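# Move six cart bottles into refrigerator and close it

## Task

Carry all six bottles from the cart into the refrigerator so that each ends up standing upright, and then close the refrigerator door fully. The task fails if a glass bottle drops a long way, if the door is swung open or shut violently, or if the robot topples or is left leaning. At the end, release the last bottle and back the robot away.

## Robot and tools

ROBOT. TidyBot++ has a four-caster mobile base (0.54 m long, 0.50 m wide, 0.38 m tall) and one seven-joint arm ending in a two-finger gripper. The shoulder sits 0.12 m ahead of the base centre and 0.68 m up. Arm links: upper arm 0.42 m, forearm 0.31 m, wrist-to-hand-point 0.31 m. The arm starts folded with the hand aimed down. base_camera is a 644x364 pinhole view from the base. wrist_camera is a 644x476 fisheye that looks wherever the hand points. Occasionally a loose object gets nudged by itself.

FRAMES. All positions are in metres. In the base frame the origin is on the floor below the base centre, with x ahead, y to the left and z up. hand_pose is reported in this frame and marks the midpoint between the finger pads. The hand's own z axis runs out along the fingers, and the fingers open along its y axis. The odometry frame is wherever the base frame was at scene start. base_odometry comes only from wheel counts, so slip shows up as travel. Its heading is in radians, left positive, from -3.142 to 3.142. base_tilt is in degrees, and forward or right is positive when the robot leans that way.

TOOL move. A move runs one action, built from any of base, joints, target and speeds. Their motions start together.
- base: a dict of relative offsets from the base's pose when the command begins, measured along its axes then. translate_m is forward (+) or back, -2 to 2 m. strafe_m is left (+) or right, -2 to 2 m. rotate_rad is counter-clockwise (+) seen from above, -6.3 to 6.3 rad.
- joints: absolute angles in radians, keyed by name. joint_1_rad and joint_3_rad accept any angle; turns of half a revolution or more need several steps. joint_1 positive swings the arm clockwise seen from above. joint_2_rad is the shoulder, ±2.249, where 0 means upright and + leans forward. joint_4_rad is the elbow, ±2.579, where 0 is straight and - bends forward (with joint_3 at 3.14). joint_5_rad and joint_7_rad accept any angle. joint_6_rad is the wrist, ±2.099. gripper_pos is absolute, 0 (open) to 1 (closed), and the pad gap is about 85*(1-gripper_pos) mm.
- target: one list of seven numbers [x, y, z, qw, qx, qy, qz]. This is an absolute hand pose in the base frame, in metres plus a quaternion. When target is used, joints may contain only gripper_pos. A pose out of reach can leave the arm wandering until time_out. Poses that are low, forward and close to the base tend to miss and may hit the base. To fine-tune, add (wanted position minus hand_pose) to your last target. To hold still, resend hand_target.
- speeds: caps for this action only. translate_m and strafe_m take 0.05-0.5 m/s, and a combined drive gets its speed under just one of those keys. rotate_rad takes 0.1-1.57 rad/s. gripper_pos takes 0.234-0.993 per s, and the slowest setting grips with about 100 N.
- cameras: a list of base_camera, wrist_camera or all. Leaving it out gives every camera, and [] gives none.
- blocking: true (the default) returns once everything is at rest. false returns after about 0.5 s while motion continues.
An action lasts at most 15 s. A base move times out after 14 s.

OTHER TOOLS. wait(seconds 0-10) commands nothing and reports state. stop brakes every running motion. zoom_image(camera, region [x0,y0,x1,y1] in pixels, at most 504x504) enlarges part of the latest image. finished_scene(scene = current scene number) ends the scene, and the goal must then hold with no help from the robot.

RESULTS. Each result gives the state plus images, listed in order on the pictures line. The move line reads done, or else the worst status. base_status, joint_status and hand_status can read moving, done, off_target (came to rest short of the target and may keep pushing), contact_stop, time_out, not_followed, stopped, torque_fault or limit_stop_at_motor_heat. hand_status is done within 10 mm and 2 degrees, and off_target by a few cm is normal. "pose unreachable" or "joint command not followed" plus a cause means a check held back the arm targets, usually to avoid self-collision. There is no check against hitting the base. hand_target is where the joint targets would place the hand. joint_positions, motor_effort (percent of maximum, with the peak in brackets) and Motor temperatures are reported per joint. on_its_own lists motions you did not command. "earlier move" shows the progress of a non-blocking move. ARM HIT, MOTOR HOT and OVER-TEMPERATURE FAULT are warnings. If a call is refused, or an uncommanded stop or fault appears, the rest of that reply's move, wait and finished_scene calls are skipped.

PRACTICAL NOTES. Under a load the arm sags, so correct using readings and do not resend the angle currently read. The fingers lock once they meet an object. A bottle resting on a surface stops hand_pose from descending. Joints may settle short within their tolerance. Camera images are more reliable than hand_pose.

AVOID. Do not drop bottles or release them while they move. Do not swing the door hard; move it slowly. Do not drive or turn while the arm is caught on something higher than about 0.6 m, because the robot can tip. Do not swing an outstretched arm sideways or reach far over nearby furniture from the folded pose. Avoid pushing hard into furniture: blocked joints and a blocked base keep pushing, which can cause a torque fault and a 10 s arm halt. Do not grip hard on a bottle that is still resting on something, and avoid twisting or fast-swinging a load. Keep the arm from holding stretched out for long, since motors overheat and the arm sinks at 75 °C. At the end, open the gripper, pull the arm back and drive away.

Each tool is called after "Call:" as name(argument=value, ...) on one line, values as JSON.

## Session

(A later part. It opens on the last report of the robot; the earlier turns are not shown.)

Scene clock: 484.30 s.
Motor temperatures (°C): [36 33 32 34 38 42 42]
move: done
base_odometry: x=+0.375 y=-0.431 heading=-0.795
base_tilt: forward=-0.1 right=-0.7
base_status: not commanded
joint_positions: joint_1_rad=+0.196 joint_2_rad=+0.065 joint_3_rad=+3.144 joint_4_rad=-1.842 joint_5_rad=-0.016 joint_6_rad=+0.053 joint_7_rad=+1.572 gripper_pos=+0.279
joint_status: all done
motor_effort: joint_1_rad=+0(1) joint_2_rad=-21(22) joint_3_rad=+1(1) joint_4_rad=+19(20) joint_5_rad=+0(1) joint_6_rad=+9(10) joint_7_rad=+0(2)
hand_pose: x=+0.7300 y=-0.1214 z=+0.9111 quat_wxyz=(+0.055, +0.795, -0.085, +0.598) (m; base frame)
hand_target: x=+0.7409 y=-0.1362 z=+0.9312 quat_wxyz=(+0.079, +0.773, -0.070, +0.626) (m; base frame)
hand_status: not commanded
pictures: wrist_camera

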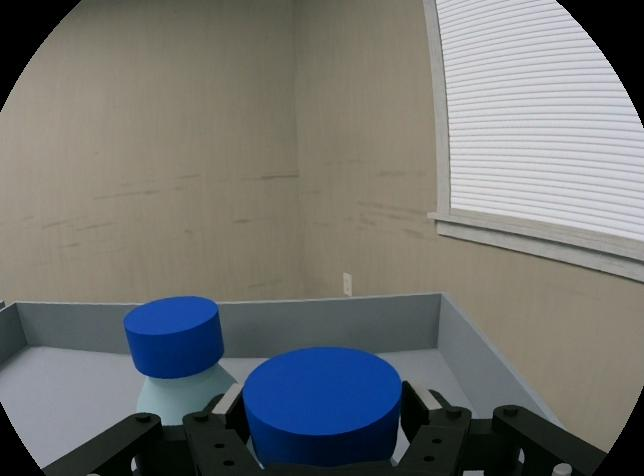

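Call:
move(joints={"joint_2_rad":0.107}, cameras=[])

Call:
move(joints={"gripper_pos":1.0}, speeds={"gripper_pos":0.234}, cameras=["wrist_camera"])

Scene clock: 488.53 s.
Motor temperatures (°C): [36 33 32 34 38 42 42]
move: done
base_odometry: x=+0.375 y=-0.431 heading=-0.795
base_tilt: forward=-0.1 right=-0.7
base_status: not commanded
joint_positions: joint_1_rad=+0.196 joint_2_rad=+0.084 joint_3_rad=+3.144 joint_4_rad=-1.842 joint_5_rad=-0.016 joint_6_rad=+0.054 joint_7_rad=+1.572 gripper_pos=+0.279
joint_status: all done
motor_effort: joint_1_rad=+0(0) joint_2_rad=-21(22) joint_3_rad=+1(2) joint_4_rad=+18(20) joint_5_rad=+0(1) joint_6_rad=+10(10) joint_7_rad=-1(2)
hand_pose: x=+0.7343 y=-0.1223 z=+0.8991 quat_wxyz=(+0.055, +0.801, -0.086, +0.590) (m; base frame)
hand_target: x=+0.7459 y=-0.1373 z=+0.9177 quat_wxyz=(+0.077, +0.779, -0.070, +0.618) (m; base frame)
hand_status: not commanded
pictures: none
No camera images: "cameras" was empty.

Scene clock: 491.93 s.
Motor temperatures (°C): [36 33 32 34 38 42 42]
move: off_target
base_odometry: x=+0.375 y=-0.431 heading=-0.795
base_tilt: forward=-0.2 right=-0.7
base_status: not commanded
joint_positions: joint_1_rad=+0.196 joint_2_rad=+0.084 joint_3_rad=+3.142 joint_4_rad=-1.842 joint_5_rad=-0.016 joint_6_rad=+0.055 joint_7_rad=+1.572 gripper_pos=+0.427
joint_status: gripper_pos off_target (ended at +0.427, target +1.000)
motor_effort: joint_1_rad=+1(2) joint_2_rad=-20(22) joint_3_rad=+2(3) joint_4_rad=+18(19) joint_5_rad=+0(1) joint_6_rad=+9(10) joint_7_rad=+0(2)
hand_pose: x=+0.7345 y=-0.1216 z=+0.8995 quat_wxyz=(+0.054, +0.800, -0.085, +0.591) (m; base frame)
hand_target: x=+0.7459 y=-0.1373 z=+0.9177 quat_wxyz=(+0.077, +0.779, -0.070, +0.618) (m; base frame)
hand_status: not commanded
pictures: wrist_camera

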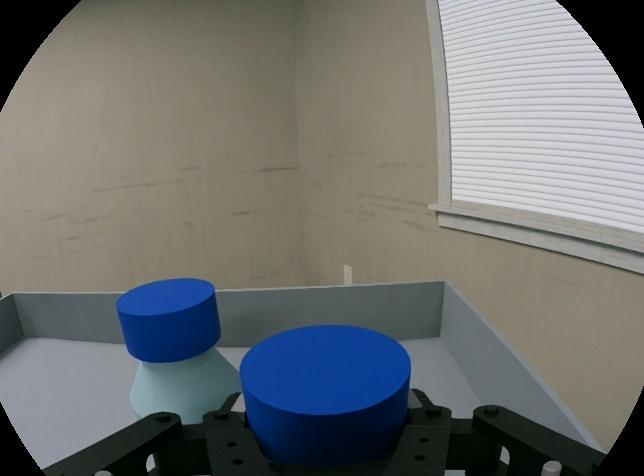

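Call:
move(joints={"joint_2_rad":0.05,"joint_4_rad":-1.5,"joint_6_rad":-0.33}, cameras=[])

Call:
move(joints={"joint_1_rad":0.1,"joint_2_rad":-0.25,"joint_4_rad":-1.48,"joint_6_rad":-0.67}, cameras=["wrist_camera"])

Call:
move(base={"translate_m":-0.25}, cameras=[])

Scene clock: 497.43 s.
Motor temperatures (°C): [36 33 32 34 38 42 42]
move: done
base_odometry: x=+0.375 y=-0.431 heading=-0.795
base_tilt: forward=-0.1 right=-0.7
base_status: not commanded
joint_positions: joint_1_rad=+0.197 joint_2_rad=+0.090 joint_3_rad=+3.142 joint_4_rad=-1.541 joint_5_rad=-0.016 joint_6_rad=-0.282 joint_7_rad=+1.572 gripper_pos=+0.427
joint_status: all done
motor_effort: joint_1_rad=+0(1) joint_2_rad=-27(29) joint_3_rad=+1(2) joint_4_rad=+25(26) joint_5_rad=+0(1) joint_6_rad=+14(15) joint_7_rad=+0(2)
hand_pose: x=+0.7520 y=-0.1237 z=+0.9776 quat_wxyz=(+0.051, +0.813, -0.085, +0.574) (m; base frame)
hand_target: x=+0.7350 y=-0.1408 z=+1.0139 quat_wxyz=(+0.080, +0.804, -0.079, +0.584) (m; base frame)
hand_status: not commanded
pictures: none
No camera images: "cameras" was empty.

Scene clock: 499.13 s.
Motor temperatures (°C): [36 33 32 34 38 42 42]
move: done
base_odometry: x=+0.375 y=-0.431 heading=-0.795
base_tilt: forward=-0.1 right=-0.7
base_status: not commanded
joint_positions: joint_1_rad=+0.124 joint_2_rad=-0.233 joint_3_rad=+3.142 joint_4_rad=-1.515 joint_5_rad=-0.016 joint_6_rad=-0.622 joint_7_rad=+1.572 gripper_pos=+0.427
joint_status: all done
motor_effort: joint_1_rad=+0(1) joint_2_rad=-15(29) joint_3_rad=+1(2) joint_4_rad=+24(26) joint_5_rad=+0(1) joint_6_rad=+13(14) joint_7_rad=-2(2)
hand_pose: x=+0.6140 y=-0.0575 z=+1.0793 quat_wxyz=(+0.029, +0.813, -0.053, +0.580) (m; base frame)
hand_target: x=+0.6027 y=-0.0540 z=+1.0941 quat_wxyz=(+0.047, +0.812, -0.036, +0.580) (m; base frame)
hand_status: not commanded
pictures: wrist_camera

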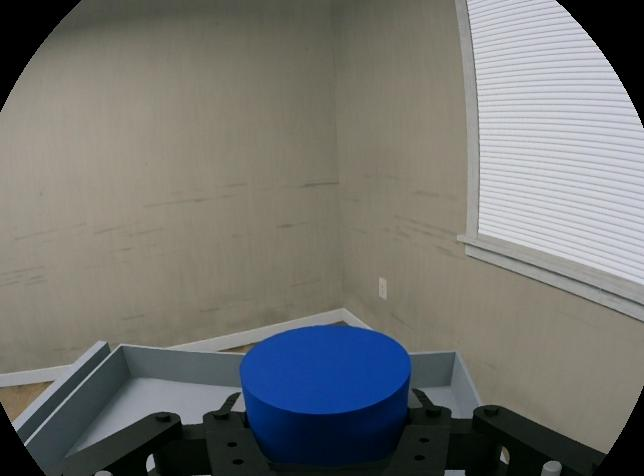

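Scene clock: 500.90 s.
Motor temperatures (°C): [36 33 32 34 38 42 42]
move: done
base_odometry: x=+0.200 y=-0.252 heading=-0.795
base_tilt: forward=-0.1 right=-0.7
base_status: done
joint_positions: joint_1_rad=+0.122 joint_2_rad=-0.239 joint_3_rad=+3.142 joint_4_rad=-1.513 joint_5_rad=-0.016 joint_6_rad=-0.632 joint_7_rad=+1.572 gripper_pos=+0.427
joint_status: not commanded
motor_effort: joint_1_rad=+0(1) joint_2_rad=-14(19) joint_3_rad=+1(3) joint_4_rad=+24(26) joint_5_rad=+0(1) joint_6_rad=+13(14) joint_7_rad=-2(2)
hand_pose: x=+0.6108 y=-0.0559 z=+1.0800 quat_wxyz=(+0.028, +0.814, -0.052, +0.579) (m; base frame)
hand_target: x=+0.6027 y=-0.0540 z=+1.0941 quat_wxyz=(+0.047, +0.812, -0.036, +0.580) (m; base frame)
hand_status: not commanded
pictures: none
No camera images: "cameras" was empty.

Call:
move(base={"translate_m":0.211,"strafe_m":1.08,"rotate_rad":1.955}, joints={"joint_1_rad":0.03}, cameras=["wrist_camera"])

Call:
move(base={"translate_m":0.343}, speeds={"translate_m":0.35}, cameras=[])

Call:
move(joints={"joint_1_rad":0.27}, cameras=["wrist_camera"])

Scene clock: 508.07 s.
Motor temperatures (°C): [36 33 32 34 38 42 42]
move: done
base_odometry: x=+1.118 y=+0.354 heading=+1.160
base_tilt: forward=-0.1 right=-0.8
base_status: done
joint_positions: joint_1_rad=+0.045 joint_2_rad=-0.227 joint_3_rad=+3.142 joint_4_rad=-1.513 joint_5_rad=-0.015 joint_6_rad=-0.632 joint_7_rad=+1.572 gripper_pos=+0.427
joint_status: all done
motor_effort: joint_1_rad=+0(4) joint_2_rad=-15(19) joint_3_rad=+1(4) joint_4_rad=+23(25) joint_5_rad=+0(2) joint_6_rad=+13(14) joint_7_rad=-1(2)
hand_pose: x=+0.6184 y=-0.0183 z=+1.0739 quat_wxyz=(+0.006, +0.818, -0.020, +0.574) (m; base frame)
hand_target: x=+0.6053 y=-0.0201 z=+1.0941 quat_wxyz=(+0.027, +0.813, -0.007, +0.581) (m; base frame)
hand_status: not commanded
pictures: wrist_camera

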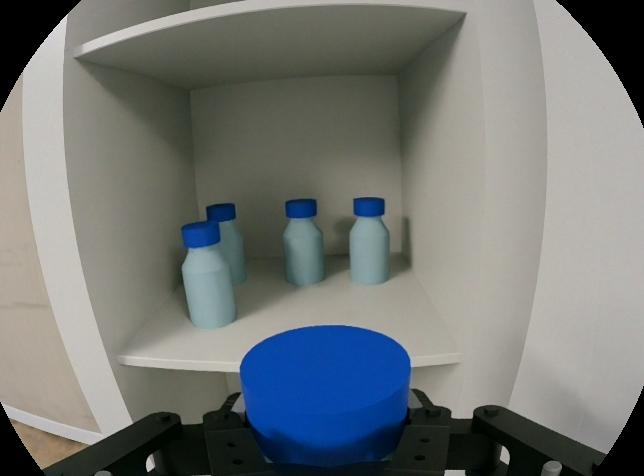

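Scene clock: 510.07 s.
Motor temperatures (°C): [36 33 32 34 38 42 42]
move: done
base_odometry: x=+1.255 y=+0.668 heading=+1.160
base_tilt: forward=-0.1 right=-0.7
base_status: done
joint_positions: joint_1_rad=+0.045 joint_2_rad=-0.228 joint_3_rad=+3.142 joint_4_rad=-1.513 joint_5_rad=-0.015 joint_6_rad=-0.632 joint_7_rad=+1.572 gripper_pos=+0.427
joint_status: not commanded
motor_effort: joint_1_rad=+0(0) joint_2_rad=-15(18) joint_3_rad=+1(2) joint_4_rad=+23(24) joint_5_rad=+0(1) joint_6_rad=+13(14) joint_7_rad=-1(2)
hand_pose: x=+0.6181 y=-0.0183 z=+1.0741 quat_wxyz=(+0.006, +0.818, -0.020, +0.574) (m; base frame)
hand_target: x=+0.6053 y=-0.0201 z=+1.0941 quat_wxyz=(+0.027, +0.813, -0.007, +0.581) (m; base frame)
hand_status: not commanded
pictures: none
No camera images: "cameras" was empty.

Scene clock: 511.33 s.
Motor temperatures (°C): [36 33 32 34 38 42 42]
move: done
base_odometry: x=+1.255 y=+0.668 heading=+1.160
base_tilt: forward=-0.1 right=-0.7
base_status: not commanded
joint_positions: joint_1_rad=+0.249 joint_2_rad=-0.228 joint_3_rad=+3.143 joint_4_rad=-1.513 joint_5_rad=-0.015 joint_6_rad=-0.632 joint_7_rad=+1.572 gripper_pos=+0.427
joint_status: all done
motor_effort: joint_1_rad=+0(1) joint_2_rad=-15(16) joint_3_rad=+1(3) joint_4_rad=+23(24) joint_5_rad=+0(1) joint_6_rad=+13(14) joint_7_rad=+0(2)
hand_pose: x=+0.6039 y=-0.1197 z=+1.0741 quat_wxyz=(+0.065, +0.812, -0.104, +0.571) (m; base frame)
hand_target: x=+0.5866 y=-0.1351 z=+1.0941 quat_wxyz=(+0.096, +0.807, -0.105, +0.574) (m; base frame)
hand_status: not commanded
pictures: wrist_camera

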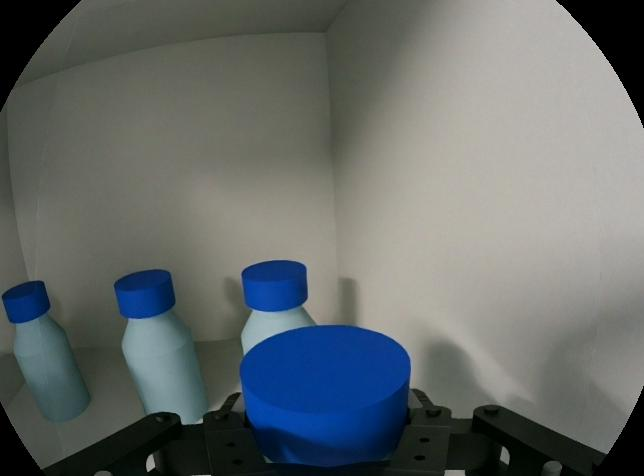

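Call:
move(joints={"joint_2_rad":-0.2,"joint_4_rad":-1.585,"joint_6_rad":-0.37}, cameras=["wrist_camera"])

Scene clock: 515.97 s.
Motor temperatures (°C): [36 33 32 34 38 42 42]
move: done
base_odometry: x=+1.255 y=+0.668 heading=+1.160
base_tilt: forward=-0.1 right=-0.7
base_status: not commanded
joint_positions: joint_1_rad=+0.249 joint_2_rad=-0.190 joint_3_rad=+3.143 joint_4_rad=-1.574 joint_5_rad=-0.015 joint_6_rad=-0.480 joint_7_rad=+1.572 gripper_pos=+0.427
joint_status: all done
motor_effort: joint_1_rad=+0(0) joint_2_rad=-17(19) joint_3_rad=+1(2) joint_4_rad=+24(26) joint_5_rad=+0(1) joint_6_rad=+13(14) joint_7_rad=+0(2)
hand_pose: x=+0.6308 y=-0.1272 z=+1.0638 quat_wxyz=(+0.068, +0.796, -0.103, +0.593) (m; base frame)
hand_target: x=+0.6305 y=-0.1438 z=+1.0953 quat_wxyz=(+0.102, +0.763, -0.094, +0.631) (m; base frame)
hand_status: not commanded
pictures: wrist_camera

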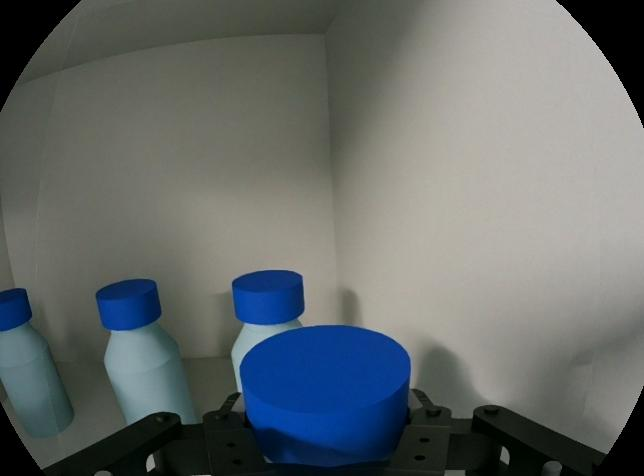

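Call:
move(joints={"joint_1_rad":0.215,"joint_2_rad":-0.2,"joint_4_rad":-1.615,"joint_6_rad":-0.345}, cameras=[])

Call:
move(joints={"joint_2_rad":-0.195,"joint_4_rad":-1.63,"joint_6_rad":-0.335}, cameras=[])

Call:
move(joints={"joint_2_rad":-0.19,"joint_4_rad":-1.645,"joint_6_rad":-0.33}, cameras=["wrist_camera"])

Scene clock: 521.00 s.
Motor temperatures (°C): [36 33 32 34 38 42 42]
move: off_target
base_odometry: x=+1.255 y=+0.668 heading=+1.160
base_tilt: forward=-0.1 right=-0.8
base_status: not commanded
joint_positions: joint_1_rad=+0.229 joint_2_rad=-0.190 joint_3_rad=+3.142 joint_4_rad=-1.603 joint_5_rad=-0.015 joint_6_rad=-0.466 joint_7_rad=+1.572 gripper_pos=+0.427
joint_status: joint_6_rad off_target (ended at -0.466, target -0.345); the others done
motor_effort: joint_1_rad=+0(1) joint_2_rad=-17(18) joint_3_rad=+1(2) joint_4_rad=+24(25) joint_5_rad=+1(1) joint_6_rad=+13(15) joint_7_rad=+1(2)
hand_pose: x=+0.6334 y=-0.1168 z=+1.0501 quat_wxyz=(+0.061, +0.801, -0.095, +0.587) (m; base frame)
hand_target: x=+0.6390 y=-0.1155 z=+1.0845 quat_wxyz=(+0.084, +0.767, -0.073, +0.632) (m; base frame)
hand_status: not commanded
pictures: none
No camera images: "cameras" was empty.

Scene clock: 521.57 s.
Motor temperatures (°C): [36 33 32 34 38 42 42]
move: off_target
base_odometry: x=+1.255 y=+0.668 heading=+1.160
base_tilt: forward=+0.0 right=-0.7
base_status: not commanded
joint_positions: joint_1_rad=+0.229 joint_2_rad=-0.190 joint_3_rad=+3.142 joint_4_rad=-1.618 joint_5_rad=-0.015 joint_6_rad=-0.457 joint_7_rad=+1.572 gripper_pos=+0.427
joint_status: joint_6_rad off_target (ended at -0.457, target -0.335); the others done
motor_effort: joint_1_rad=+0(0) joint_2_rad=-17(18) joint_3_rad=+1(2) joint_4_rad=+24(25) joint_5_rad=+0(0) joint_6_rad=+14(14) joint_7_rad=-1(2)
hand_pose: x=+0.6337 y=-0.1169 z=+1.0438 quat_wxyz=(+0.061, +0.803, -0.096, +0.585) (m; base frame)
hand_target: x=+0.6413 y=-0.1159 z=+1.0756 quat_wxyz=(+0.083, +0.770, -0.073, +0.628) (m; base frame)
hand_status: not commanded
pictures: none
No camera images: "cameras" was empty.

Scene clock: 522.10 s.
Motor temperatures (°C): [36 33 32 34 38 42 42]
move: off_target
base_odometry: x=+1.255 y=+0.668 heading=+1.160
base_tilt: forward=-0.1 right=-0.7
base_status: not commanded
joint_positions: joint_1_rad=+0.229 joint_2_rad=-0.189 joint_3_rad=+3.142 joint_4_rad=-1.627 joint_5_rad=-0.015 joint_6_rad=-0.446 joint_7_rad=+1.572 gripper_pos=+0.427
joint_status: joint_6_rad off_target (ended at -0.446, target -0.330); the others done
motor_effort: joint_1_rad=+0(0) joint_2_rad=-16(18) joint_3_rad=+1(2) joint_4_rad=+24(26) joint_5_rad=+0(1) joint_6_rad=+13(14) joint_7_rad=+0(2)
hand_pose: x=+0.6344 y=-0.1171 z=+1.0406 quat_wxyz=(+0.061, +0.803, -0.096, +0.585) (m; base frame)
hand_target: x=+0.6432 y=-0.1162 z=+1.0652 quat_wxyz=(+0.083, +0.775, -0.074, +0.622) (m; base frame)
hand_status: not commanded
pictures: wrist_camera

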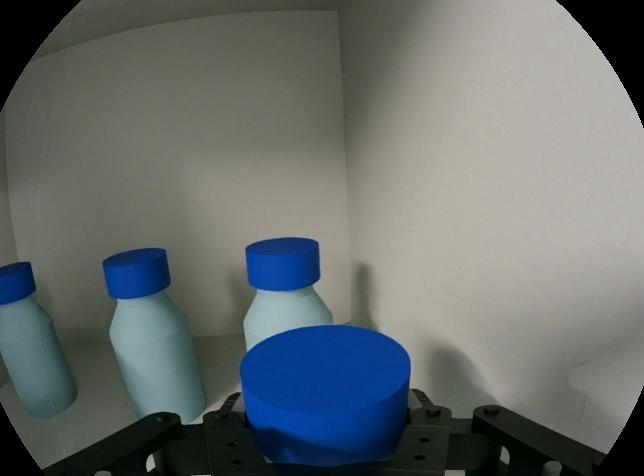

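Call:
move(joints={"joint_2_rad":-0.185,"joint_4_rad":-1.66,"joint_6_rad":-0.325}, cameras=[])

Call:
move(joints={"joint_2_rad":-0.18,"joint_4_rad":-1.675,"joint_6_rad":-0.32}, cameras=["wrist_camera"])

Scene clock: 526.57 s.
Motor temperatures (°C): [36 33 32 34 38 42 42]
move: done
base_odometry: x=+1.255 y=+0.668 heading=+1.160
base_tilt: forward=-0.1 right=-0.7
base_status: not commanded
joint_positions: joint_1_rad=+0.229 joint_2_rad=-0.189 joint_3_rad=+3.142 joint_4_rad=-1.634 joint_5_rad=-0.015 joint_6_rad=-0.433 joint_7_rad=+1.572 gripper_pos=+0.427
joint_status: all done
motor_effort: joint_1_rad=+1(1) joint_2_rad=-14(16) joint_3_rad=+2(3) joint_4_rad=+22(25) joint_5_rad=+1(1) joint_6_rad=+12(13) joint_7_rad=+0(1)
hand_pose: x=+0.6353 y=-0.1174 z=+1.0407 quat_wxyz=(+0.061, +0.801, -0.096, +0.588) (m; base frame)
hand_target: x=+0.6449 y=-0.1166 z=+1.0548 quat_wxyz=(+0.082, +0.780, -0.074, +0.616) (m; base frame)
hand_status: not commanded
pictures: none
No camera images: "cameras" was empty.

Scene clock: 527.10 s.
Motor temperatures (°C): [36 33 32 34 38 42 42]
move: done
base_odometry: x=+1.255 y=+0.668 heading=+1.160
base_tilt: forward=-0.1 right=-0.7
base_status: not commanded
joint_positions: joint_1_rad=+0.229 joint_2_rad=-0.189 joint_3_rad=+3.142 joint_4_rad=-1.641 joint_5_rad=-0.015 joint_6_rad=-0.418 joint_7_rad=+1.572 gripper_pos=+0.427
joint_status: all done
motor_effort: joint_1_rad=+1(2) joint_2_rad=-12(14) joint_3_rad=+2(3) joint_4_rad=+21(22) joint_5_rad=+2(2) joint_6_rad=+11(12) joint_7_rad=+0(1)
hand_pose: x=+0.6363 y=-0.1177 z=+1.0408 quat_wxyz=(+0.062, +0.799, -0.095, +0.591) (m; base frame)
hand_target: x=+0.6464 y=-0.1168 z=+1.0444 quat_wxyz=(+0.081, +0.784, -0.074, +0.610) (m; base frame)
hand_status: not commanded
pictures: wrist_camera

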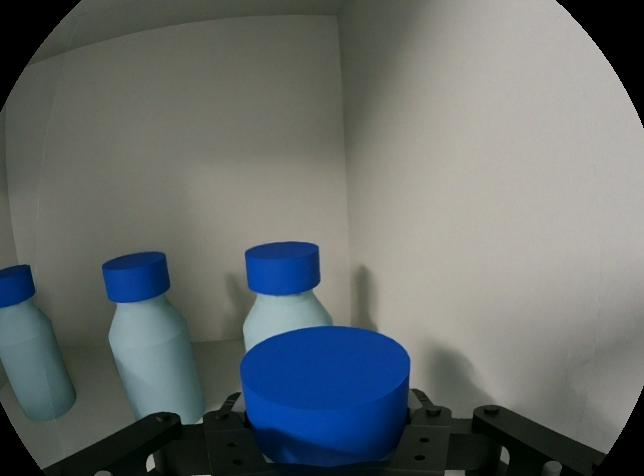

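Call:
move(joints={"gripper_pos":0.05}, speeds={"gripper_pos":0.234}, cameras=["wrist_camera"])

Scene clock: 533.03 s.
Motor temperatures (°C): [36 33 32 34 38 42 42]
move: done
base_odometry: x=+1.255 y=+0.668 heading=+1.160
base_tilt: forward=-0.1 right=-0.7
base_status: not commanded
joint_positions: joint_1_rad=+0.229 joint_2_rad=-0.189 joint_3_rad=+3.142 joint_4_rad=-1.641 joint_5_rad=-0.015 joint_6_rad=-0.408 joint_7_rad=+1.572 gripper_pos=+0.052
joint_status: all done
motor_effort: joint_1_rad=+0(2) joint_2_rad=-13(14) joint_3_rad=+1(4) joint_4_rad=+19(21) joint_5_rad=+0(2) joint_6_rad=+9(11) joint_7_rad=-1(2)
hand_pose: x=+0.6372 y=-0.1179 z=+1.0436 quat_wxyz=(+0.062, +0.796, -0.095, +0.595) (m; base frame)
hand_target: x=+0.6464 y=-0.1168 z=+1.0444 quat_wxyz=(+0.081, +0.784, -0.074, +0.610) (m; base frame)
hand_status: not commanded
pictures: wrist_camera

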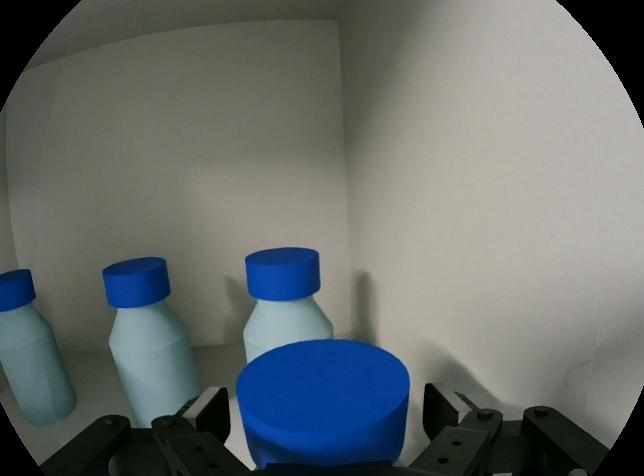

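Call:
move(joints={"joint_2_rad":-0.375,"joint_4_rad":-1.69,"joint_6_rad":-0.55}, cameras=["wrist_camera"])

Call:
move(base={"translate_m":-0.75}, cameras=[])

Call:
move(base={"translate_m":-0.609,"strafe_m":0.37,"rotate_rad":-1.955}, joints={"joint_1_rad":0.09,"joint_2_rad":-0.14,"joint_4_rad":-2.02,"joint_6_rad":0.09,"gripper_pos":0.15}, cameras=["wrist_camera","base_camera"])

Scene clock: 537.27 s.
Motor temperatures (°C): [36 33 32 34 38 42 42]
move: done
base_odometry: x=+1.255 y=+0.668 heading=+1.160
base_tilt: forward=-0.1 right=-0.7
base_status: not commanded
joint_positions: joint_1_rad=+0.229 joint_2_rad=-0.378 joint_3_rad=+3.142 joint_4_rad=-1.653 joint_5_rad=-0.015 joint_6_rad=-0.484 joint_7_rad=+1.572 gripper_pos=+0.052
joint_status: all done
motor_effort: joint_1_rad=+0(0) joint_2_rad=-7(15) joint_3_rad=+1(2) joint_4_rad=+20(21) joint_5_rad=+0(1) joint_6_rad=+10(10) joint_7_rad=+0(2)
hand_pose: x=+0.5592 y=-0.0994 z=+1.1061 quat_wxyz=(+0.066, +0.765, -0.091, +0.634) (m; base frame)
hand_target: x=+0.5557 y=-0.0997 z=+1.0627 quat_wxyz=(+0.081, +0.799, -0.079, +0.590) (m; base frame)
hand_status: not commanded
pictures: wrist_camera

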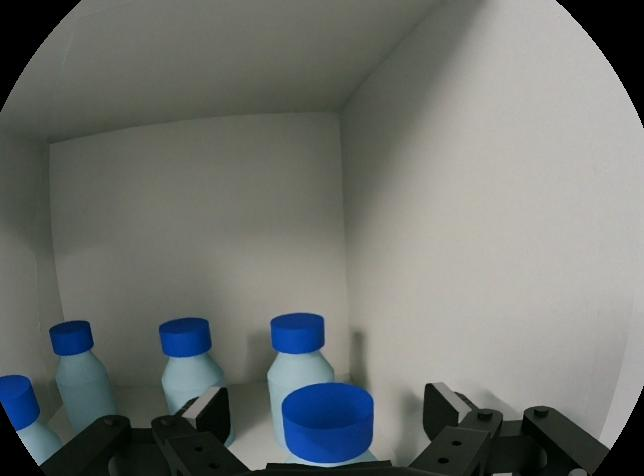

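Scene clock: 540.13 s.
Motor temperatures (°C): [36 33 32 34 38 42 42]
move: done
base_odometry: x=+0.956 y=-0.020 heading=+1.161
base_tilt: forward=-0.1 right=-0.7
base_status: done
joint_positions: joint_1_rad=+0.229 joint_2_rad=-0.376 joint_3_rad=+3.142 joint_4_rad=-1.655 joint_5_rad=-0.015 joint_6_rad=-0.484 joint_7_rad=+1.572 gripper_pos=+0.052
joint_status: not commanded
motor_effort: joint_1_rad=+0(0) joint_2_rad=-7(10) joint_3_rad=+2(2) joint_4_rad=+19(20) joint_5_rad=+0(1) joint_6_rad=+9(10) joint_7_rad=-1(2)
hand_pose: x=+0.5599 y=-0.0995 z=+1.1041 quat_wxyz=(+0.066, +0.766, -0.091, +0.633) (m; base frame)
hand_target: x=+0.5557 y=-0.0997 z=+1.0627 quat_wxyz=(+0.081, +0.799, -0.079, +0.590) (m; base frame)
hand_status: not commanded
pictures: none
No camera images: "cameras" was empty.

Scene clock: 543.17 s.
Motor temperatures (°C): [36 33 32 34 38 42 42]
move: done
base_odometry: x=+0.374 y=-0.431 heading=-0.794
base_tilt: forward=-0.2 right=-0.6
base_status: done
joint_positions: joint_1_rad=+0.112 joint_2_rad=-0.149 joint_3_rad=+3.145 joint_4_rad=-1.985 joint_5_rad=-0.015 joint_6_rad=+0.001 joint_7_rad=+1.572 gripper_pos=+0.152
joint_status: all done
motor_effort: joint_1_rad=+0(2) joint_2_rad=-14(17) joint_3_rad=+0(3) joint_4_rad=+19(21) joint_5_rad=+0(1) joint_6_rad=+9(11) joint_7_rad=-1(2)
hand_pose: x=+0.6571 y=-0.0609 z=+0.9341 quat_wxyz=(+0.030, +0.793, -0.051, +0.607) (m; base frame)
hand_target: x=+0.6617 y=-0.0456 z=+0.9351 quat_wxyz=(+0.038, +0.780, -0.019, +0.624) (m; base frame)
hand_status: not commanded
pictures: base_camera, wrist_camera

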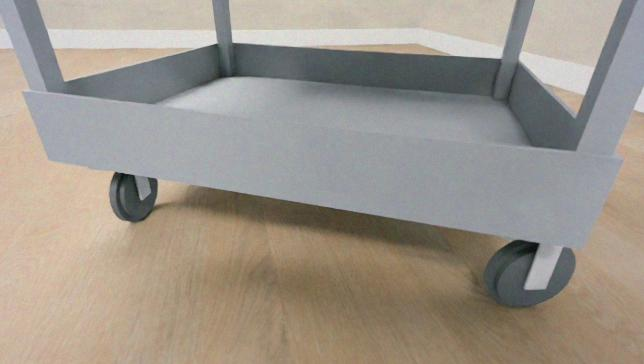

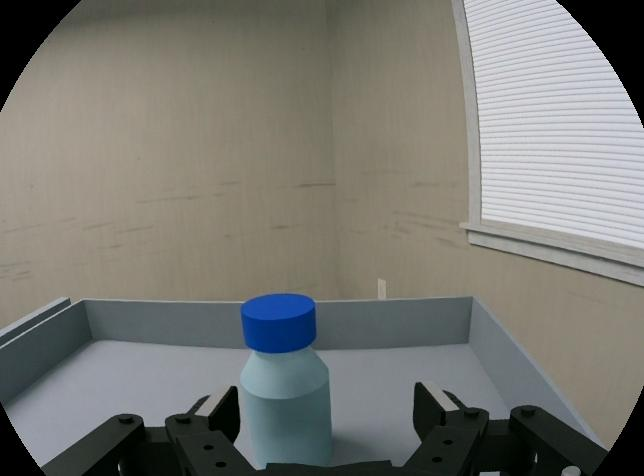

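Call:
move(joints={"joint_1_rad":0.04,"joint_2_rad":0.135,"joint_4_rad":-1.765,"joint_6_rad":0.14}, cameras=["wrist_camera"])

Scene clock: 549.23 s.
Motor temperatures (°C): [36 33 32 34 38 42 42]
move: done
base_odometry: x=+0.374 y=-0.431 heading=-0.794
base_tilt: forward=-0.1 right=-0.6
base_status: not commanded
joint_positions: joint_1_rad=+0.066 joint_2_rad=+0.117 joint_3_rad=+3.145 joint_4_rad=-1.783 joint_5_rad=-0.015 joint_6_rad=+0.049 joint_7_rad=+1.572 gripper_pos=+0.152
joint_status: all done
motor_effort: joint_1_rad=+0(1) joint_2_rad=-23(24) joint_3_rad=+1(2) joint_4_rad=+19(20) joint_5_rad=+0(1) joint_6_rad=+9(11) joint_7_rad=-1(2)
hand_pose: x=+0.7634 y=-0.0436 z=+0.9117 quat_wxyz=(+0.017, +0.798, -0.033, +0.601) (m; base frame)
hand_target: x=+0.7784 y=-0.0223 z=+0.9385 quat_wxyz=(+0.022, +0.771, +0.001, +0.637) (m; base frame)
hand_status: not commanded
pictures: wrist_camera

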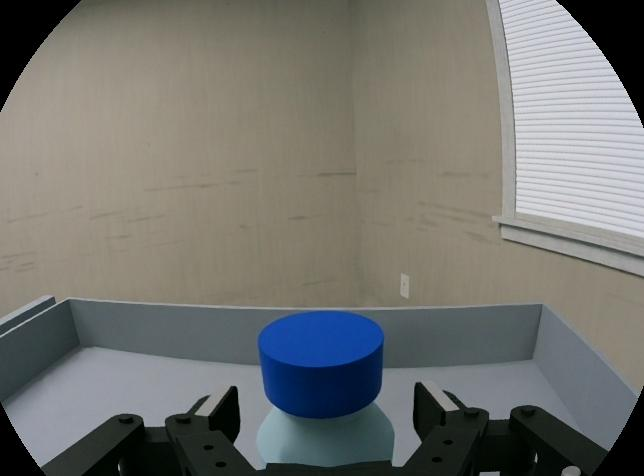

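Call:
move(joints={"joint_2_rad":0.217,"joint_4_rad":-1.688,"joint_6_rad":0.1}, cameras=["wrist_camera"])

Scene clock: 552.83 s.
Motor temperatures (°C): [36 33 32 34 38 42 42]
move: done
base_odometry: x=+0.374 y=-0.431 heading=-0.794
base_tilt: forward=-0.1 right=-0.6
base_status: not commanded
joint_positions: joint_1_rad=+0.066 joint_2_rad=+0.195 joint_3_rad=+3.145 joint_4_rad=-1.700 joint_5_rad=-0.015 joint_6_rad=+0.051 joint_7_rad=+1.572 gripper_pos=+0.152
joint_status: all done
motor_effort: joint_1_rad=+0(0) joint_2_rad=-25(27) joint_3_rad=+1(1) joint_4_rad=+19(21) joint_5_rad=+0(1) joint_6_rad=+9(10) joint_7_rad=-2(2)
hand_pose: x=+0.7967 y=-0.0458 z=+0.9099 quat_wxyz=(+0.017, +0.796, -0.033, +0.604) (m; base frame)
hand_target: x=+0.8089 y=-0.0240 z=+0.9173 quat_wxyz=(+0.021, +0.785, +0.000, +0.619) (m; base frame)
hand_status: not commanded
pictures: wrist_camera

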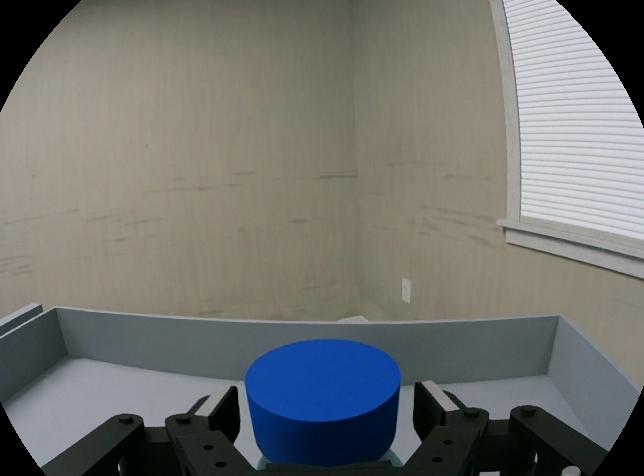

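Call:
move(joints={"joint_2_rad":0.231}, cameras=[])

Call:
move(joints={"gripper_pos":1.0}, speeds={"gripper_pos":0.234}, cameras=["wrist_camera"])

Call:
move(joints={"joint_2_rad":0.2,"joint_4_rad":-1.35,"joint_6_rad":-0.35}, cameras=["wrist_camera"])

Scene clock: 555.70 s.
Motor temperatures (°C): [36 33 32 34 38 42 42]
move: done
base_odometry: x=+0.374 y=-0.431 heading=-0.794
base_tilt: forward=-0.1 right=-0.7
base_status: not commanded
joint_positions: joint_1_rad=+0.066 joint_2_rad=+0.205 joint_3_rad=+3.145 joint_4_rad=-1.700 joint_5_rad=-0.015 joint_6_rad=+0.051 joint_7_rad=+1.572 gripper_pos=+0.152
joint_status: all done
motor_effort: joint_1_rad=+0(0) joint_2_rad=-25(26) joint_3_rad=+1(1) joint_4_rad=+19(20) joint_5_rad=+1(1) joint_6_rad=+9(10) joint_7_rad=-1(1)
hand_pose: x=+0.7988 y=-0.0459 z=+0.9036 quat_wxyz=(+0.017, +0.799, -0.033, +0.600) (m; base frame)
hand_target: x=+0.8121 y=-0.0241 z=+0.9076 quat_wxyz=(+0.021, +0.789, +0.000, +0.614) (m; base frame)
hand_status: not commanded
pictures: none
No camera images: "cameras" was empty.

Scene clock: 559.63 s.
Motor temperatures (°C): [36 33 32 34 38 42 42]
move: off_target
base_odometry: x=+0.374 y=-0.431 heading=-0.794
base_tilt: forward=-0.1 right=-0.7
base_status: not commanded
joint_positions: joint_1_rad=+0.064 joint_2_rad=+0.205 joint_3_rad=+3.145 joint_4_rad=-1.700 joint_5_rad=-0.015 joint_6_rad=+0.051 joint_7_rad=+1.572 gripper_pos=+0.423
joint_status: gripper_pos off_target (ended at +0.423, target +1.000)
motor_effort: joint_1_rad=+0(1) joint_2_rad=-24(26) joint_3_rad=+1(2) joint_4_rad=+18(20) joint_5_rad=+0(1) joint_6_rad=+9(10) joint_7_rad=-1(2)
hand_pose: x=+0.7990 y=-0.0448 z=+0.9038 quat_wxyz=(+0.017, +0.799, -0.033, +0.600) (m; base frame)
hand_target: x=+0.8121 y=-0.0241 z=+0.9076 quat_wxyz=(+0.021, +0.789, +0.000, +0.614) (m; base frame)
hand_status: not commanded
pictures: wrist_camera

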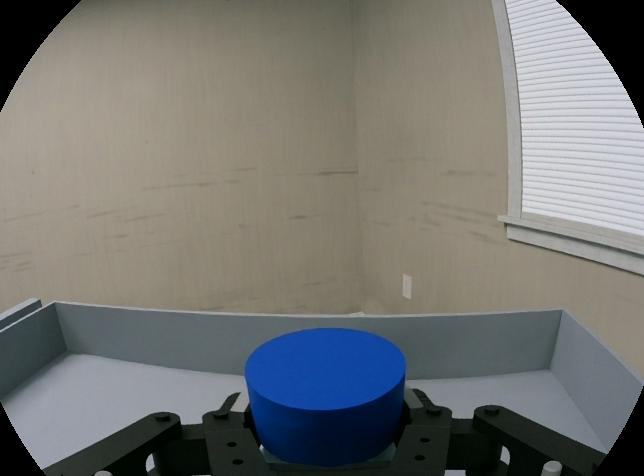

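Scene clock: 561.37 s.
Motor temperatures (°C): [36 33 32 34 38 42 42]
move: done
base_odometry: x=+0.374 y=-0.431 heading=-0.794
base_tilt: forward=+0.0 right=-0.8
base_status: not commanded
joint_positions: joint_1_rad=+0.064 joint_2_rad=+0.224 joint_3_rad=+3.145 joint_4_rad=-1.384 joint_5_rad=-0.015 joint_6_rad=-0.295 joint_7_rad=+1.572 gripper_pos=+0.423
joint_status: all done
motor_effort: joint_1_rad=+0(1) joint_2_rad=-30(33) joint_3_rad=+0(1) joint_4_rad=+23(25) joint_5_rad=+0(1) joint_6_rad=+12(14) joint_7_rad=-1(2)
hand_pose: x=+0.8194 y=-0.0444 z=+0.9788 quat_wxyz=(+0.014, +0.814, -0.031, +0.580) (m; base frame)
hand_target: x=+0.8108 y=-0.0296 z=+1.0001 quat_wxyz=(+0.027, +0.813, -0.006, +0.581) (m; base frame)
hand_status: not commanded
pictures: wrist_camera

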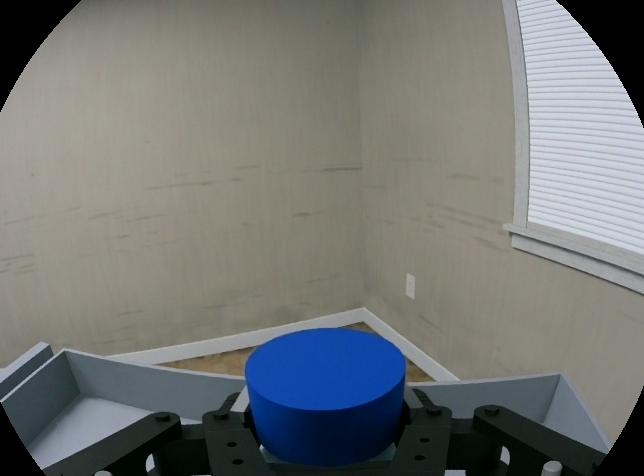

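Bottom 0.85 > rim. Retract and go.

Call:
move(joints={"joint_1_rad":0.025,"joint_2_rad":-0.25,"joint_4_rad":-1.48,"joint_6_rad":-0.66}, cameras=[])

Call:
move(base={"translate_m":-0.25}, cameras=[])

Call:
move(base={"translate_m":0.211,"strafe_m":1.08,"rotate_rad":1.955}, cameras=[])

Call:
move(base={"translate_m":0.343}, speeds={"translate_m":0.35}, cameras=["wrist_camera"])

Scene clock: 568.10 s.
Motor temperatures (°C): [36 33 32 34 38 42 42]
move: done
base_odometry: x=+0.374 y=-0.431 heading=-0.794
base_tilt: forward=-0.1 right=-0.7
base_status: not commanded
joint_positions: joint_1_rad=+0.053 joint_2_rad=-0.237 joint_3_rad=+3.145 joint_4_rad=-1.460 joint_5_rad=-0.015 joint_6_rad=-0.606 joint_7_rad=+1.572 gripper_pos=+0.423
joint_status: all done
motor_effort: joint_1_rad=+0(1) joint_2_rad=-13(33) joint_3_rad=+1(2) joint_4_rad=+22(25) joint_5_rad=+0(1) joint_6_rad=+12(13) joint_7_rad=-1(2)
hand_pose: x=+0.6162 y=-0.0242 z=+1.1187 quat_wxyz=(+0.010, +0.792, -0.024, +0.610) (m; base frame)
hand_target: x=+0.6064 y=-0.0176 z=+1.0970 quat_wxyz=(+0.025, +0.810, -0.005, +0.585) (m; base frame)
hand_status: not commanded
pictures: none
No camera images: "cameras" was empty.

Scene clock: 569.87 s.
Motor temperatures (°C): [36 33 32 34 38 42 42]
move: done
base_odometry: x=+0.198 y=-0.252 heading=-0.794
base_tilt: forward=-0.1 right=-0.7
base_status: done
joint_positions: joint_1_rad=+0.049 joint_2_rad=-0.245 joint_3_rad=+3.145 joint_4_rad=-1.464 joint_5_rad=-0.015 joint_6_rad=-0.614 joint_7_rad=+1.572 gripper_pos=+0.423
joint_status: not commanded
motor_effort: joint_1_rad=+0(1) joint_2_rad=-14(18) joint_3_rad=+0(2) joint_4_rad=+22(23) joint_5_rad=+0(1) joint_6_rad=+13(13) joint_7_rad=-1(2)
hand_pose: x=+0.6121 y=-0.0221 z=+1.1176 quat_wxyz=(+0.009, +0.793, -0.023, +0.608) (m; base frame)
hand_target: x=+0.6064 y=-0.0176 z=+1.0970 quat_wxyz=(+0.025, +0.810, -0.005, +0.585) (m; base frame)
hand_status: not commanded
pictures: none
No camera images: "cameras" was empty.

Scene clock: 573.70 s.
Motor temperatures (°C): [36 33 32 34 38 42 42]
move: done
base_odometry: x=+1.117 y=+0.354 heading=+1.161
base_tilt: forward=-0.2 right=-0.7
base_status: done
joint_positions: joint_1_rad=+0.040 joint_2_rad=-0.233 joint_3_rad=+3.141 joint_4_rad=-1.465 joint_5_rad=-0.015 joint_6_rad=-0.615 joint_7_rad=+1.572 gripper_pos=+0.423
joint_status: not commanded
motor_effort: joint_1_rad=+0(3) joint_2_rad=-14(18) joint_3_rad=+0(4) joint_4_rad=+22(23) joint_5_rad=+0(2) joint_6_rad=+13(13) joint_7_rad=-1(2)
hand_pose: x=+0.6178 y=-0.0158 z=+1.1108 quat_wxyz=(+0.005, +0.797, -0.018, +0.603) (m; base frame)
hand_target: x=+0.6064 y=-0.0176 z=+1.0970 quat_wxyz=(+0.025, +0.810, -0.005, +0.585) (m; base frame)
hand_status: not commanded
pictures: none
No camera images: "cameras" was empty.

Scene clock: 575.70 s.
Motor temperatures (°C): [36 33 32 34 38 42 42]
move: done
base_odometry: x=+1.254 y=+0.669 heading=+1.161
base_tilt: forward=-0.2 right=-0.7
base_status: done
joint_positions: joint_1_rad=+0.040 joint_2_rad=-0.234 joint_3_rad=+3.141 joint_4_rad=-1.465 joint_5_rad=-0.015 joint_6_rad=-0.615 joint_7_rad=+1.572 gripper_pos=+0.423
joint_status: not commanded
motor_effort: joint_1_rad=+0(0) joint_2_rad=-14(17) joint_3_rad=+1(2) joint_4_rad=+22(23) joint_5_rad=+0(1) joint_6_rad=+12(13) joint_7_rad=-1(2)
hand_pose: x=+0.6173 y=-0.0158 z=+1.1111 quat_wxyz=(+0.005, +0.797, -0.018, +0.603) (m; base frame)
hand_target: x=+0.6064 y=-0.0176 z=+1.0970 quat_wxyz=(+0.025, +0.810, -0.005, +0.585) (m; base frame)
hand_status: not commanded
pictures: wrist_camera

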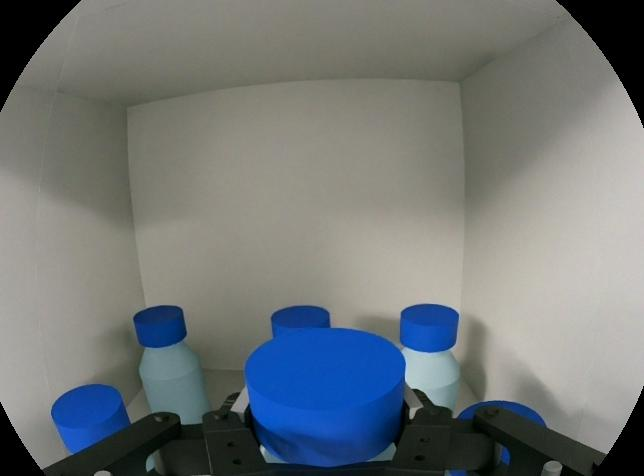

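Call:
move(joints={"joint_1_rad":-0.013}, cameras=[])

Call:
move(joints={"joint_2_rad":-0.2,"joint_4_rad":-1.58,"joint_6_rad":-0.37}, cameras=["wrist_camera"])

Scene clock: 580.83 s.
Motor temperatures (°C): [36 33 32 34 38 42 42]
move: done
base_odometry: x=+1.254 y=+0.669 heading=+1.161
base_tilt: forward=-0.2 right=-0.7
base_status: not commanded
joint_positions: joint_1_rad=+0.007 joint_2_rad=-0.234 joint_3_rad=+3.140 joint_4_rad=-1.465 joint_5_rad=-0.015 joint_6_rad=-0.615 joint_7_rad=+1.572 gripper_pos=+0.423
joint_status: all done
motor_effort: joint_1_rad=+0(1) joint_2_rad=-14(14) joint_3_rad=+1(3) joint_4_rad=+23(23) joint_5_rad=+0(1) joint_6_rad=+13(13) joint_7_rad=+0(1)
hand_pose: x=+0.6176 y=+0.0012 z=+1.1111 quat_wxyz=(-0.005, +0.797, -0.004, +0.603) (m; base frame)
hand_target: x=+0.6067 y=+0.0010 z=+1.0970 quat_wxyz=(+0.014, +0.810, +0.010, +0.586) (m; base frame)
hand_status: not commanded
pictures: none
No camera images: "cameras" was empty.

Scene clock: 581.80 s.
Motor temperatures (°C): [36 33 32 34 38 42 42]
move: done
base_odometry: x=+1.254 y=+0.669 heading=+1.161
base_tilt: forward=-0.1 right=-0.6
base_status: not commanded
joint_positions: joint_1_rad=+0.007 joint_2_rad=-0.194 joint_3_rad=+3.140 joint_4_rad=-1.562 joint_5_rad=-0.015 joint_6_rad=-0.471 joint_7_rad=+1.572 gripper_pos=+0.423
joint_status: all done
motor_effort: joint_1_rad=+0(0) joint_2_rad=-15(18) joint_3_rad=+1(2) joint_4_rad=+23(25) joint_5_rad=+1(1) joint_6_rad=+12(14) joint_7_rad=-1(2)
hand_pose: x=+0.6462 y=+0.0004 z=+1.0753 quat_wxyz=(-0.005, +0.795, -0.005, +0.606) (m; base frame)
hand_target: x=+0.6503 y=+0.0047 z=+1.0984 quat_wxyz=(+0.012, +0.767, +0.014, +0.641) (m; base frame)
hand_status: not commanded
pictures: wrist_camera

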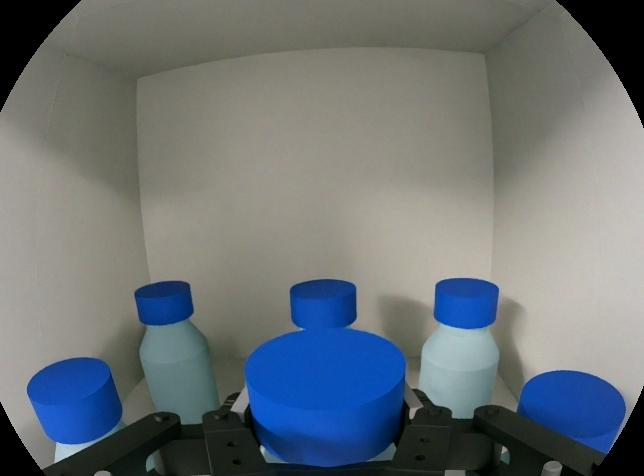

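Call:
move(joints={"joint_2_rad":-0.205,"joint_4_rad":-1.625,"joint_6_rad":-0.35}, cameras=[])

Call:
move(joints={"joint_2_rad":-0.2,"joint_4_rad":-1.64,"joint_6_rad":-0.345}, cameras=["wrist_camera"])

Scene clock: 586.63 s.
Motor temperatures (°C): [36 33 32 34 38 42 42]
move: done
base_odometry: x=+1.254 y=+0.669 heading=+1.161
base_tilt: forward=-0.2 right=-0.7
base_status: not commanded
joint_positions: joint_1_rad=+0.007 joint_2_rad=-0.193 joint_3_rad=+3.140 joint_4_rad=-1.610 joint_5_rad=-0.015 joint_6_rad=-0.458 joint_7_rad=+1.572 gripper_pos=+0.423
joint_status: all done
motor_effort: joint_1_rad=+0(0) joint_2_rad=-15(17) joint_3_rad=+1(2) joint_4_rad=+23(24) joint_5_rad=+0(1) joint_6_rad=+12(14) joint_7_rad=-1(2)
hand_pose: x=+0.6458 y=+0.0004 z=+1.0500 quat_wxyz=(-0.004, +0.806, -0.005, +0.592) (m; base frame)
hand_target: x=+0.6492 y=+0.0049 z=+1.0795 quat_wxyz=(+0.012, +0.774, +0.015, +0.633) (m; base frame)
hand_status: not commanded
pictures: none
No camera images: "cameras" was empty.

Scene clock: 587.17 s.
Motor temperatures (°C): [36 33 32 34 38 42 42]
move: done
base_odometry: x=+1.254 y=+0.669 heading=+1.161
base_tilt: forward=-0.1 right=-0.7
base_status: not commanded
joint_positions: joint_1_rad=+0.007 joint_2_rad=-0.193 joint_3_rad=+3.140 joint_4_rad=-1.620 joint_5_rad=-0.015 joint_6_rad=-0.454 joint_7_rad=+1.572 gripper_pos=+0.423
joint_status: all done
motor_effort: joint_1_rad=+0(0) joint_2_rad=-15(16) joint_3_rad=+1(2) joint_4_rad=+22(23) joint_5_rad=+0(1) joint_6_rad=+12(13) joint_7_rad=-2(2)
hand_pose: x=+0.6457 y=+0.0004 z=+1.0449 quat_wxyz=(-0.004, +0.808, -0.005, +0.589) (m; base frame)
hand_target: x=+0.6512 y=+0.0050 z=+1.0691 quat_wxyz=(+0.012, +0.778, +0.015, +0.627) (m; base frame)
hand_status: not commanded
pictures: wrist_camera

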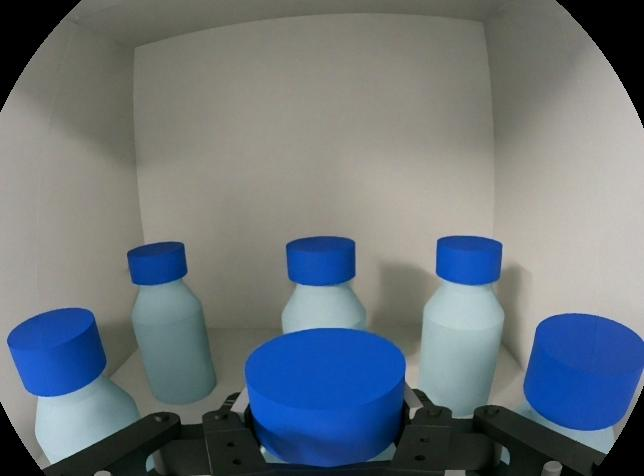

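Call:
move(joints={"joint_2_rad":-0.195,"joint_4_rad":-1.652,"joint_6_rad":-0.33}, cameras=[])

Call:
move(joints={"joint_2_rad":-0.19,"joint_4_rad":-1.668,"joint_6_rad":-0.32}, cameras=[])

Call:
move(joints={"joint_2_rad":-0.185,"joint_4_rad":-1.682,"joint_6_rad":-0.31}, cameras=["wrist_camera"])

Scene clock: 590.30 s.
Motor temperatures (°C): [36 33 32 34 38 42 42]
move: done
base_odometry: x=+1.254 y=+0.669 heading=+1.161
base_tilt: forward=-0.1 right=-0.7
base_status: not commanded
joint_positions: joint_1_rad=+0.007 joint_2_rad=-0.193 joint_3_rad=+3.140 joint_4_rad=-1.629 joint_5_rad=-0.015 joint_6_rad=-0.437 joint_7_rad=+1.572 gripper_pos=+0.423
joint_status: all done
motor_effort: joint_1_rad=+0(1) joint_2_rad=-16(17) joint_3_rad=+1(2) joint_4_rad=+23(23) joint_5_rad=+0(1) joint_6_rad=+12(13) joint_7_rad=-1(2)
hand_pose: x=+0.6469 y=+0.0003 z=+1.0445 quat_wxyz=(-0.004, +0.805, -0.005, +0.593) (m; base frame)
hand_target: x=+0.6538 y=+0.0052 z=+1.0636 quat_wxyz=(+0.011, +0.779, +0.015, +0.627) (m; base frame)
hand_status: not commanded
pictures: none
No camera images: "cameras" was empty.

Scene clock: 590.83 s.
Motor temperatures (°C): [36 33 32 34 38 42 42]
move: done
base_odometry: x=+1.254 y=+0.669 heading=+1.161
base_tilt: forward=-0.1 right=-0.7
base_status: not commanded
joint_positions: joint_1_rad=+0.007 joint_2_rad=-0.193 joint_3_rad=+3.140 joint_4_rad=-1.637 joint_5_rad=-0.015 joint_6_rad=-0.419 joint_7_rad=+1.572 gripper_pos=+0.423
joint_status: all done
motor_effort: joint_1_rad=+1(1) joint_2_rad=-14(15) joint_3_rad=+2(2) joint_4_rad=+21(22) joint_5_rad=+1(1) joint_6_rad=+11(12) joint_7_rad=-2(2)
hand_pose: x=+0.6481 y=+0.0003 z=+1.0447 quat_wxyz=(-0.004, +0.803, -0.005, +0.596) (m; base frame)
hand_target: x=+0.6558 y=+0.0054 z=+1.0541 quat_wxyz=(+0.011, +0.782, +0.015, +0.622) (m; base frame)
hand_status: not commanded
pictures: none
No camera images: "cameras" was empty.

Scene clock: 591.37 s.
Motor temperatures (°C): [36 33 32 34 38 42 42]
move: done
base_odometry: x=+1.254 y=+0.669 heading=+1.161
base_tilt: forward=-0.1 right=-0.7
base_status: not commanded
joint_positions: joint_1_rad=+0.007 joint_2_rad=-0.193 joint_3_rad=+3.140 joint_4_rad=-1.645 joint_5_rad=-0.015 joint_6_rad=-0.402 joint_7_rad=+1.572 gripper_pos=+0.423
joint_status: all done
motor_effort: joint_1_rad=+1(1) joint_2_rad=-12(14) joint_3_rad=+2(3) joint_4_rad=+20(21) joint_5_rad=+1(1) joint_6_rad=+11(11) joint_7_rad=+0(1)
hand_pose: x=+0.6492 y=+0.0003 z=+1.0448 quat_wxyz=(-0.004, +0.800, -0.006, +0.600) (m; base frame)
hand_target: x=+0.6577 y=+0.0055 z=+1.0458 quat_wxyz=(+0.011, +0.785, +0.016, +0.619) (m; base frame)
hand_status: not commanded
pictures: wrist_camera

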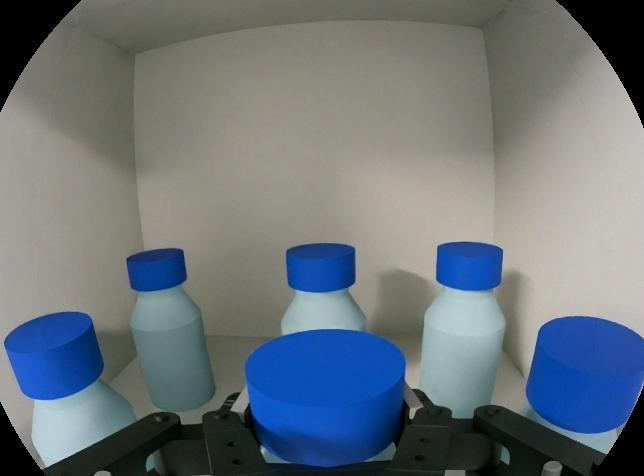

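Contact; pitch 16.3° = upright. Open.

Call:
move(joints={"gripper_pos":0.1}, speeds={"gripper_pos":0.234}, cameras=["wrist_camera"])

Scene clock: 598.40 s.
Motor temperatures (°C): [36 33 32 34 38 42 42]
move: done
base_odometry: x=+1.254 y=+0.669 heading=+1.161
base_tilt: forward=-0.1 right=-0.7
base_status: not commanded
joint_positions: joint_1_rad=+0.007 joint_2_rad=-0.193 joint_3_rad=+3.140 joint_4_rad=-1.646 joint_5_rad=-0.015 joint_6_rad=-0.398 joint_7_rad=+1.572 gripper_pos=+0.100
joint_status: all done
motor_effort: joint_1_rad=+0(1) joint_2_rad=-13(13) joint_3_rad=+1(3) joint_4_rad=+19(21) joint_5_rad=+0(1) joint_6_rad=+9(11) joint_7_rad=+0(2)
hand_pose: x=+0.6496 y=+0.0003 z=+1.0460 quat_wxyz=(-0.004, +0.799, -0.006, +0.602) (m; base frame)
hand_target: x=+0.6577 y=+0.0055 z=+1.0458 quat_wxyz=(+0.011, +0.785, +0.016, +0.619) (m; base frame)
hand_status: not commanded
pictures: wrist_camera

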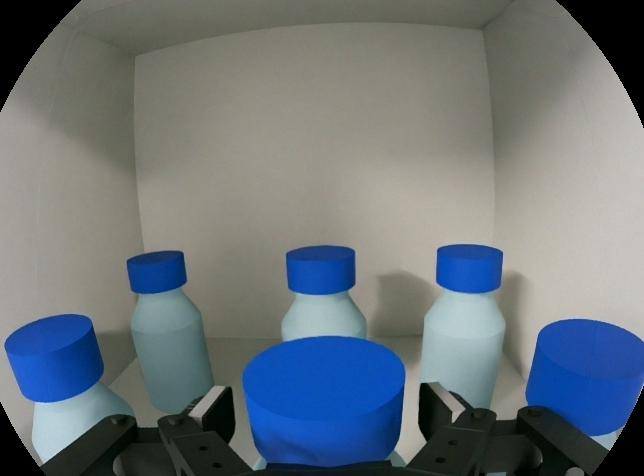

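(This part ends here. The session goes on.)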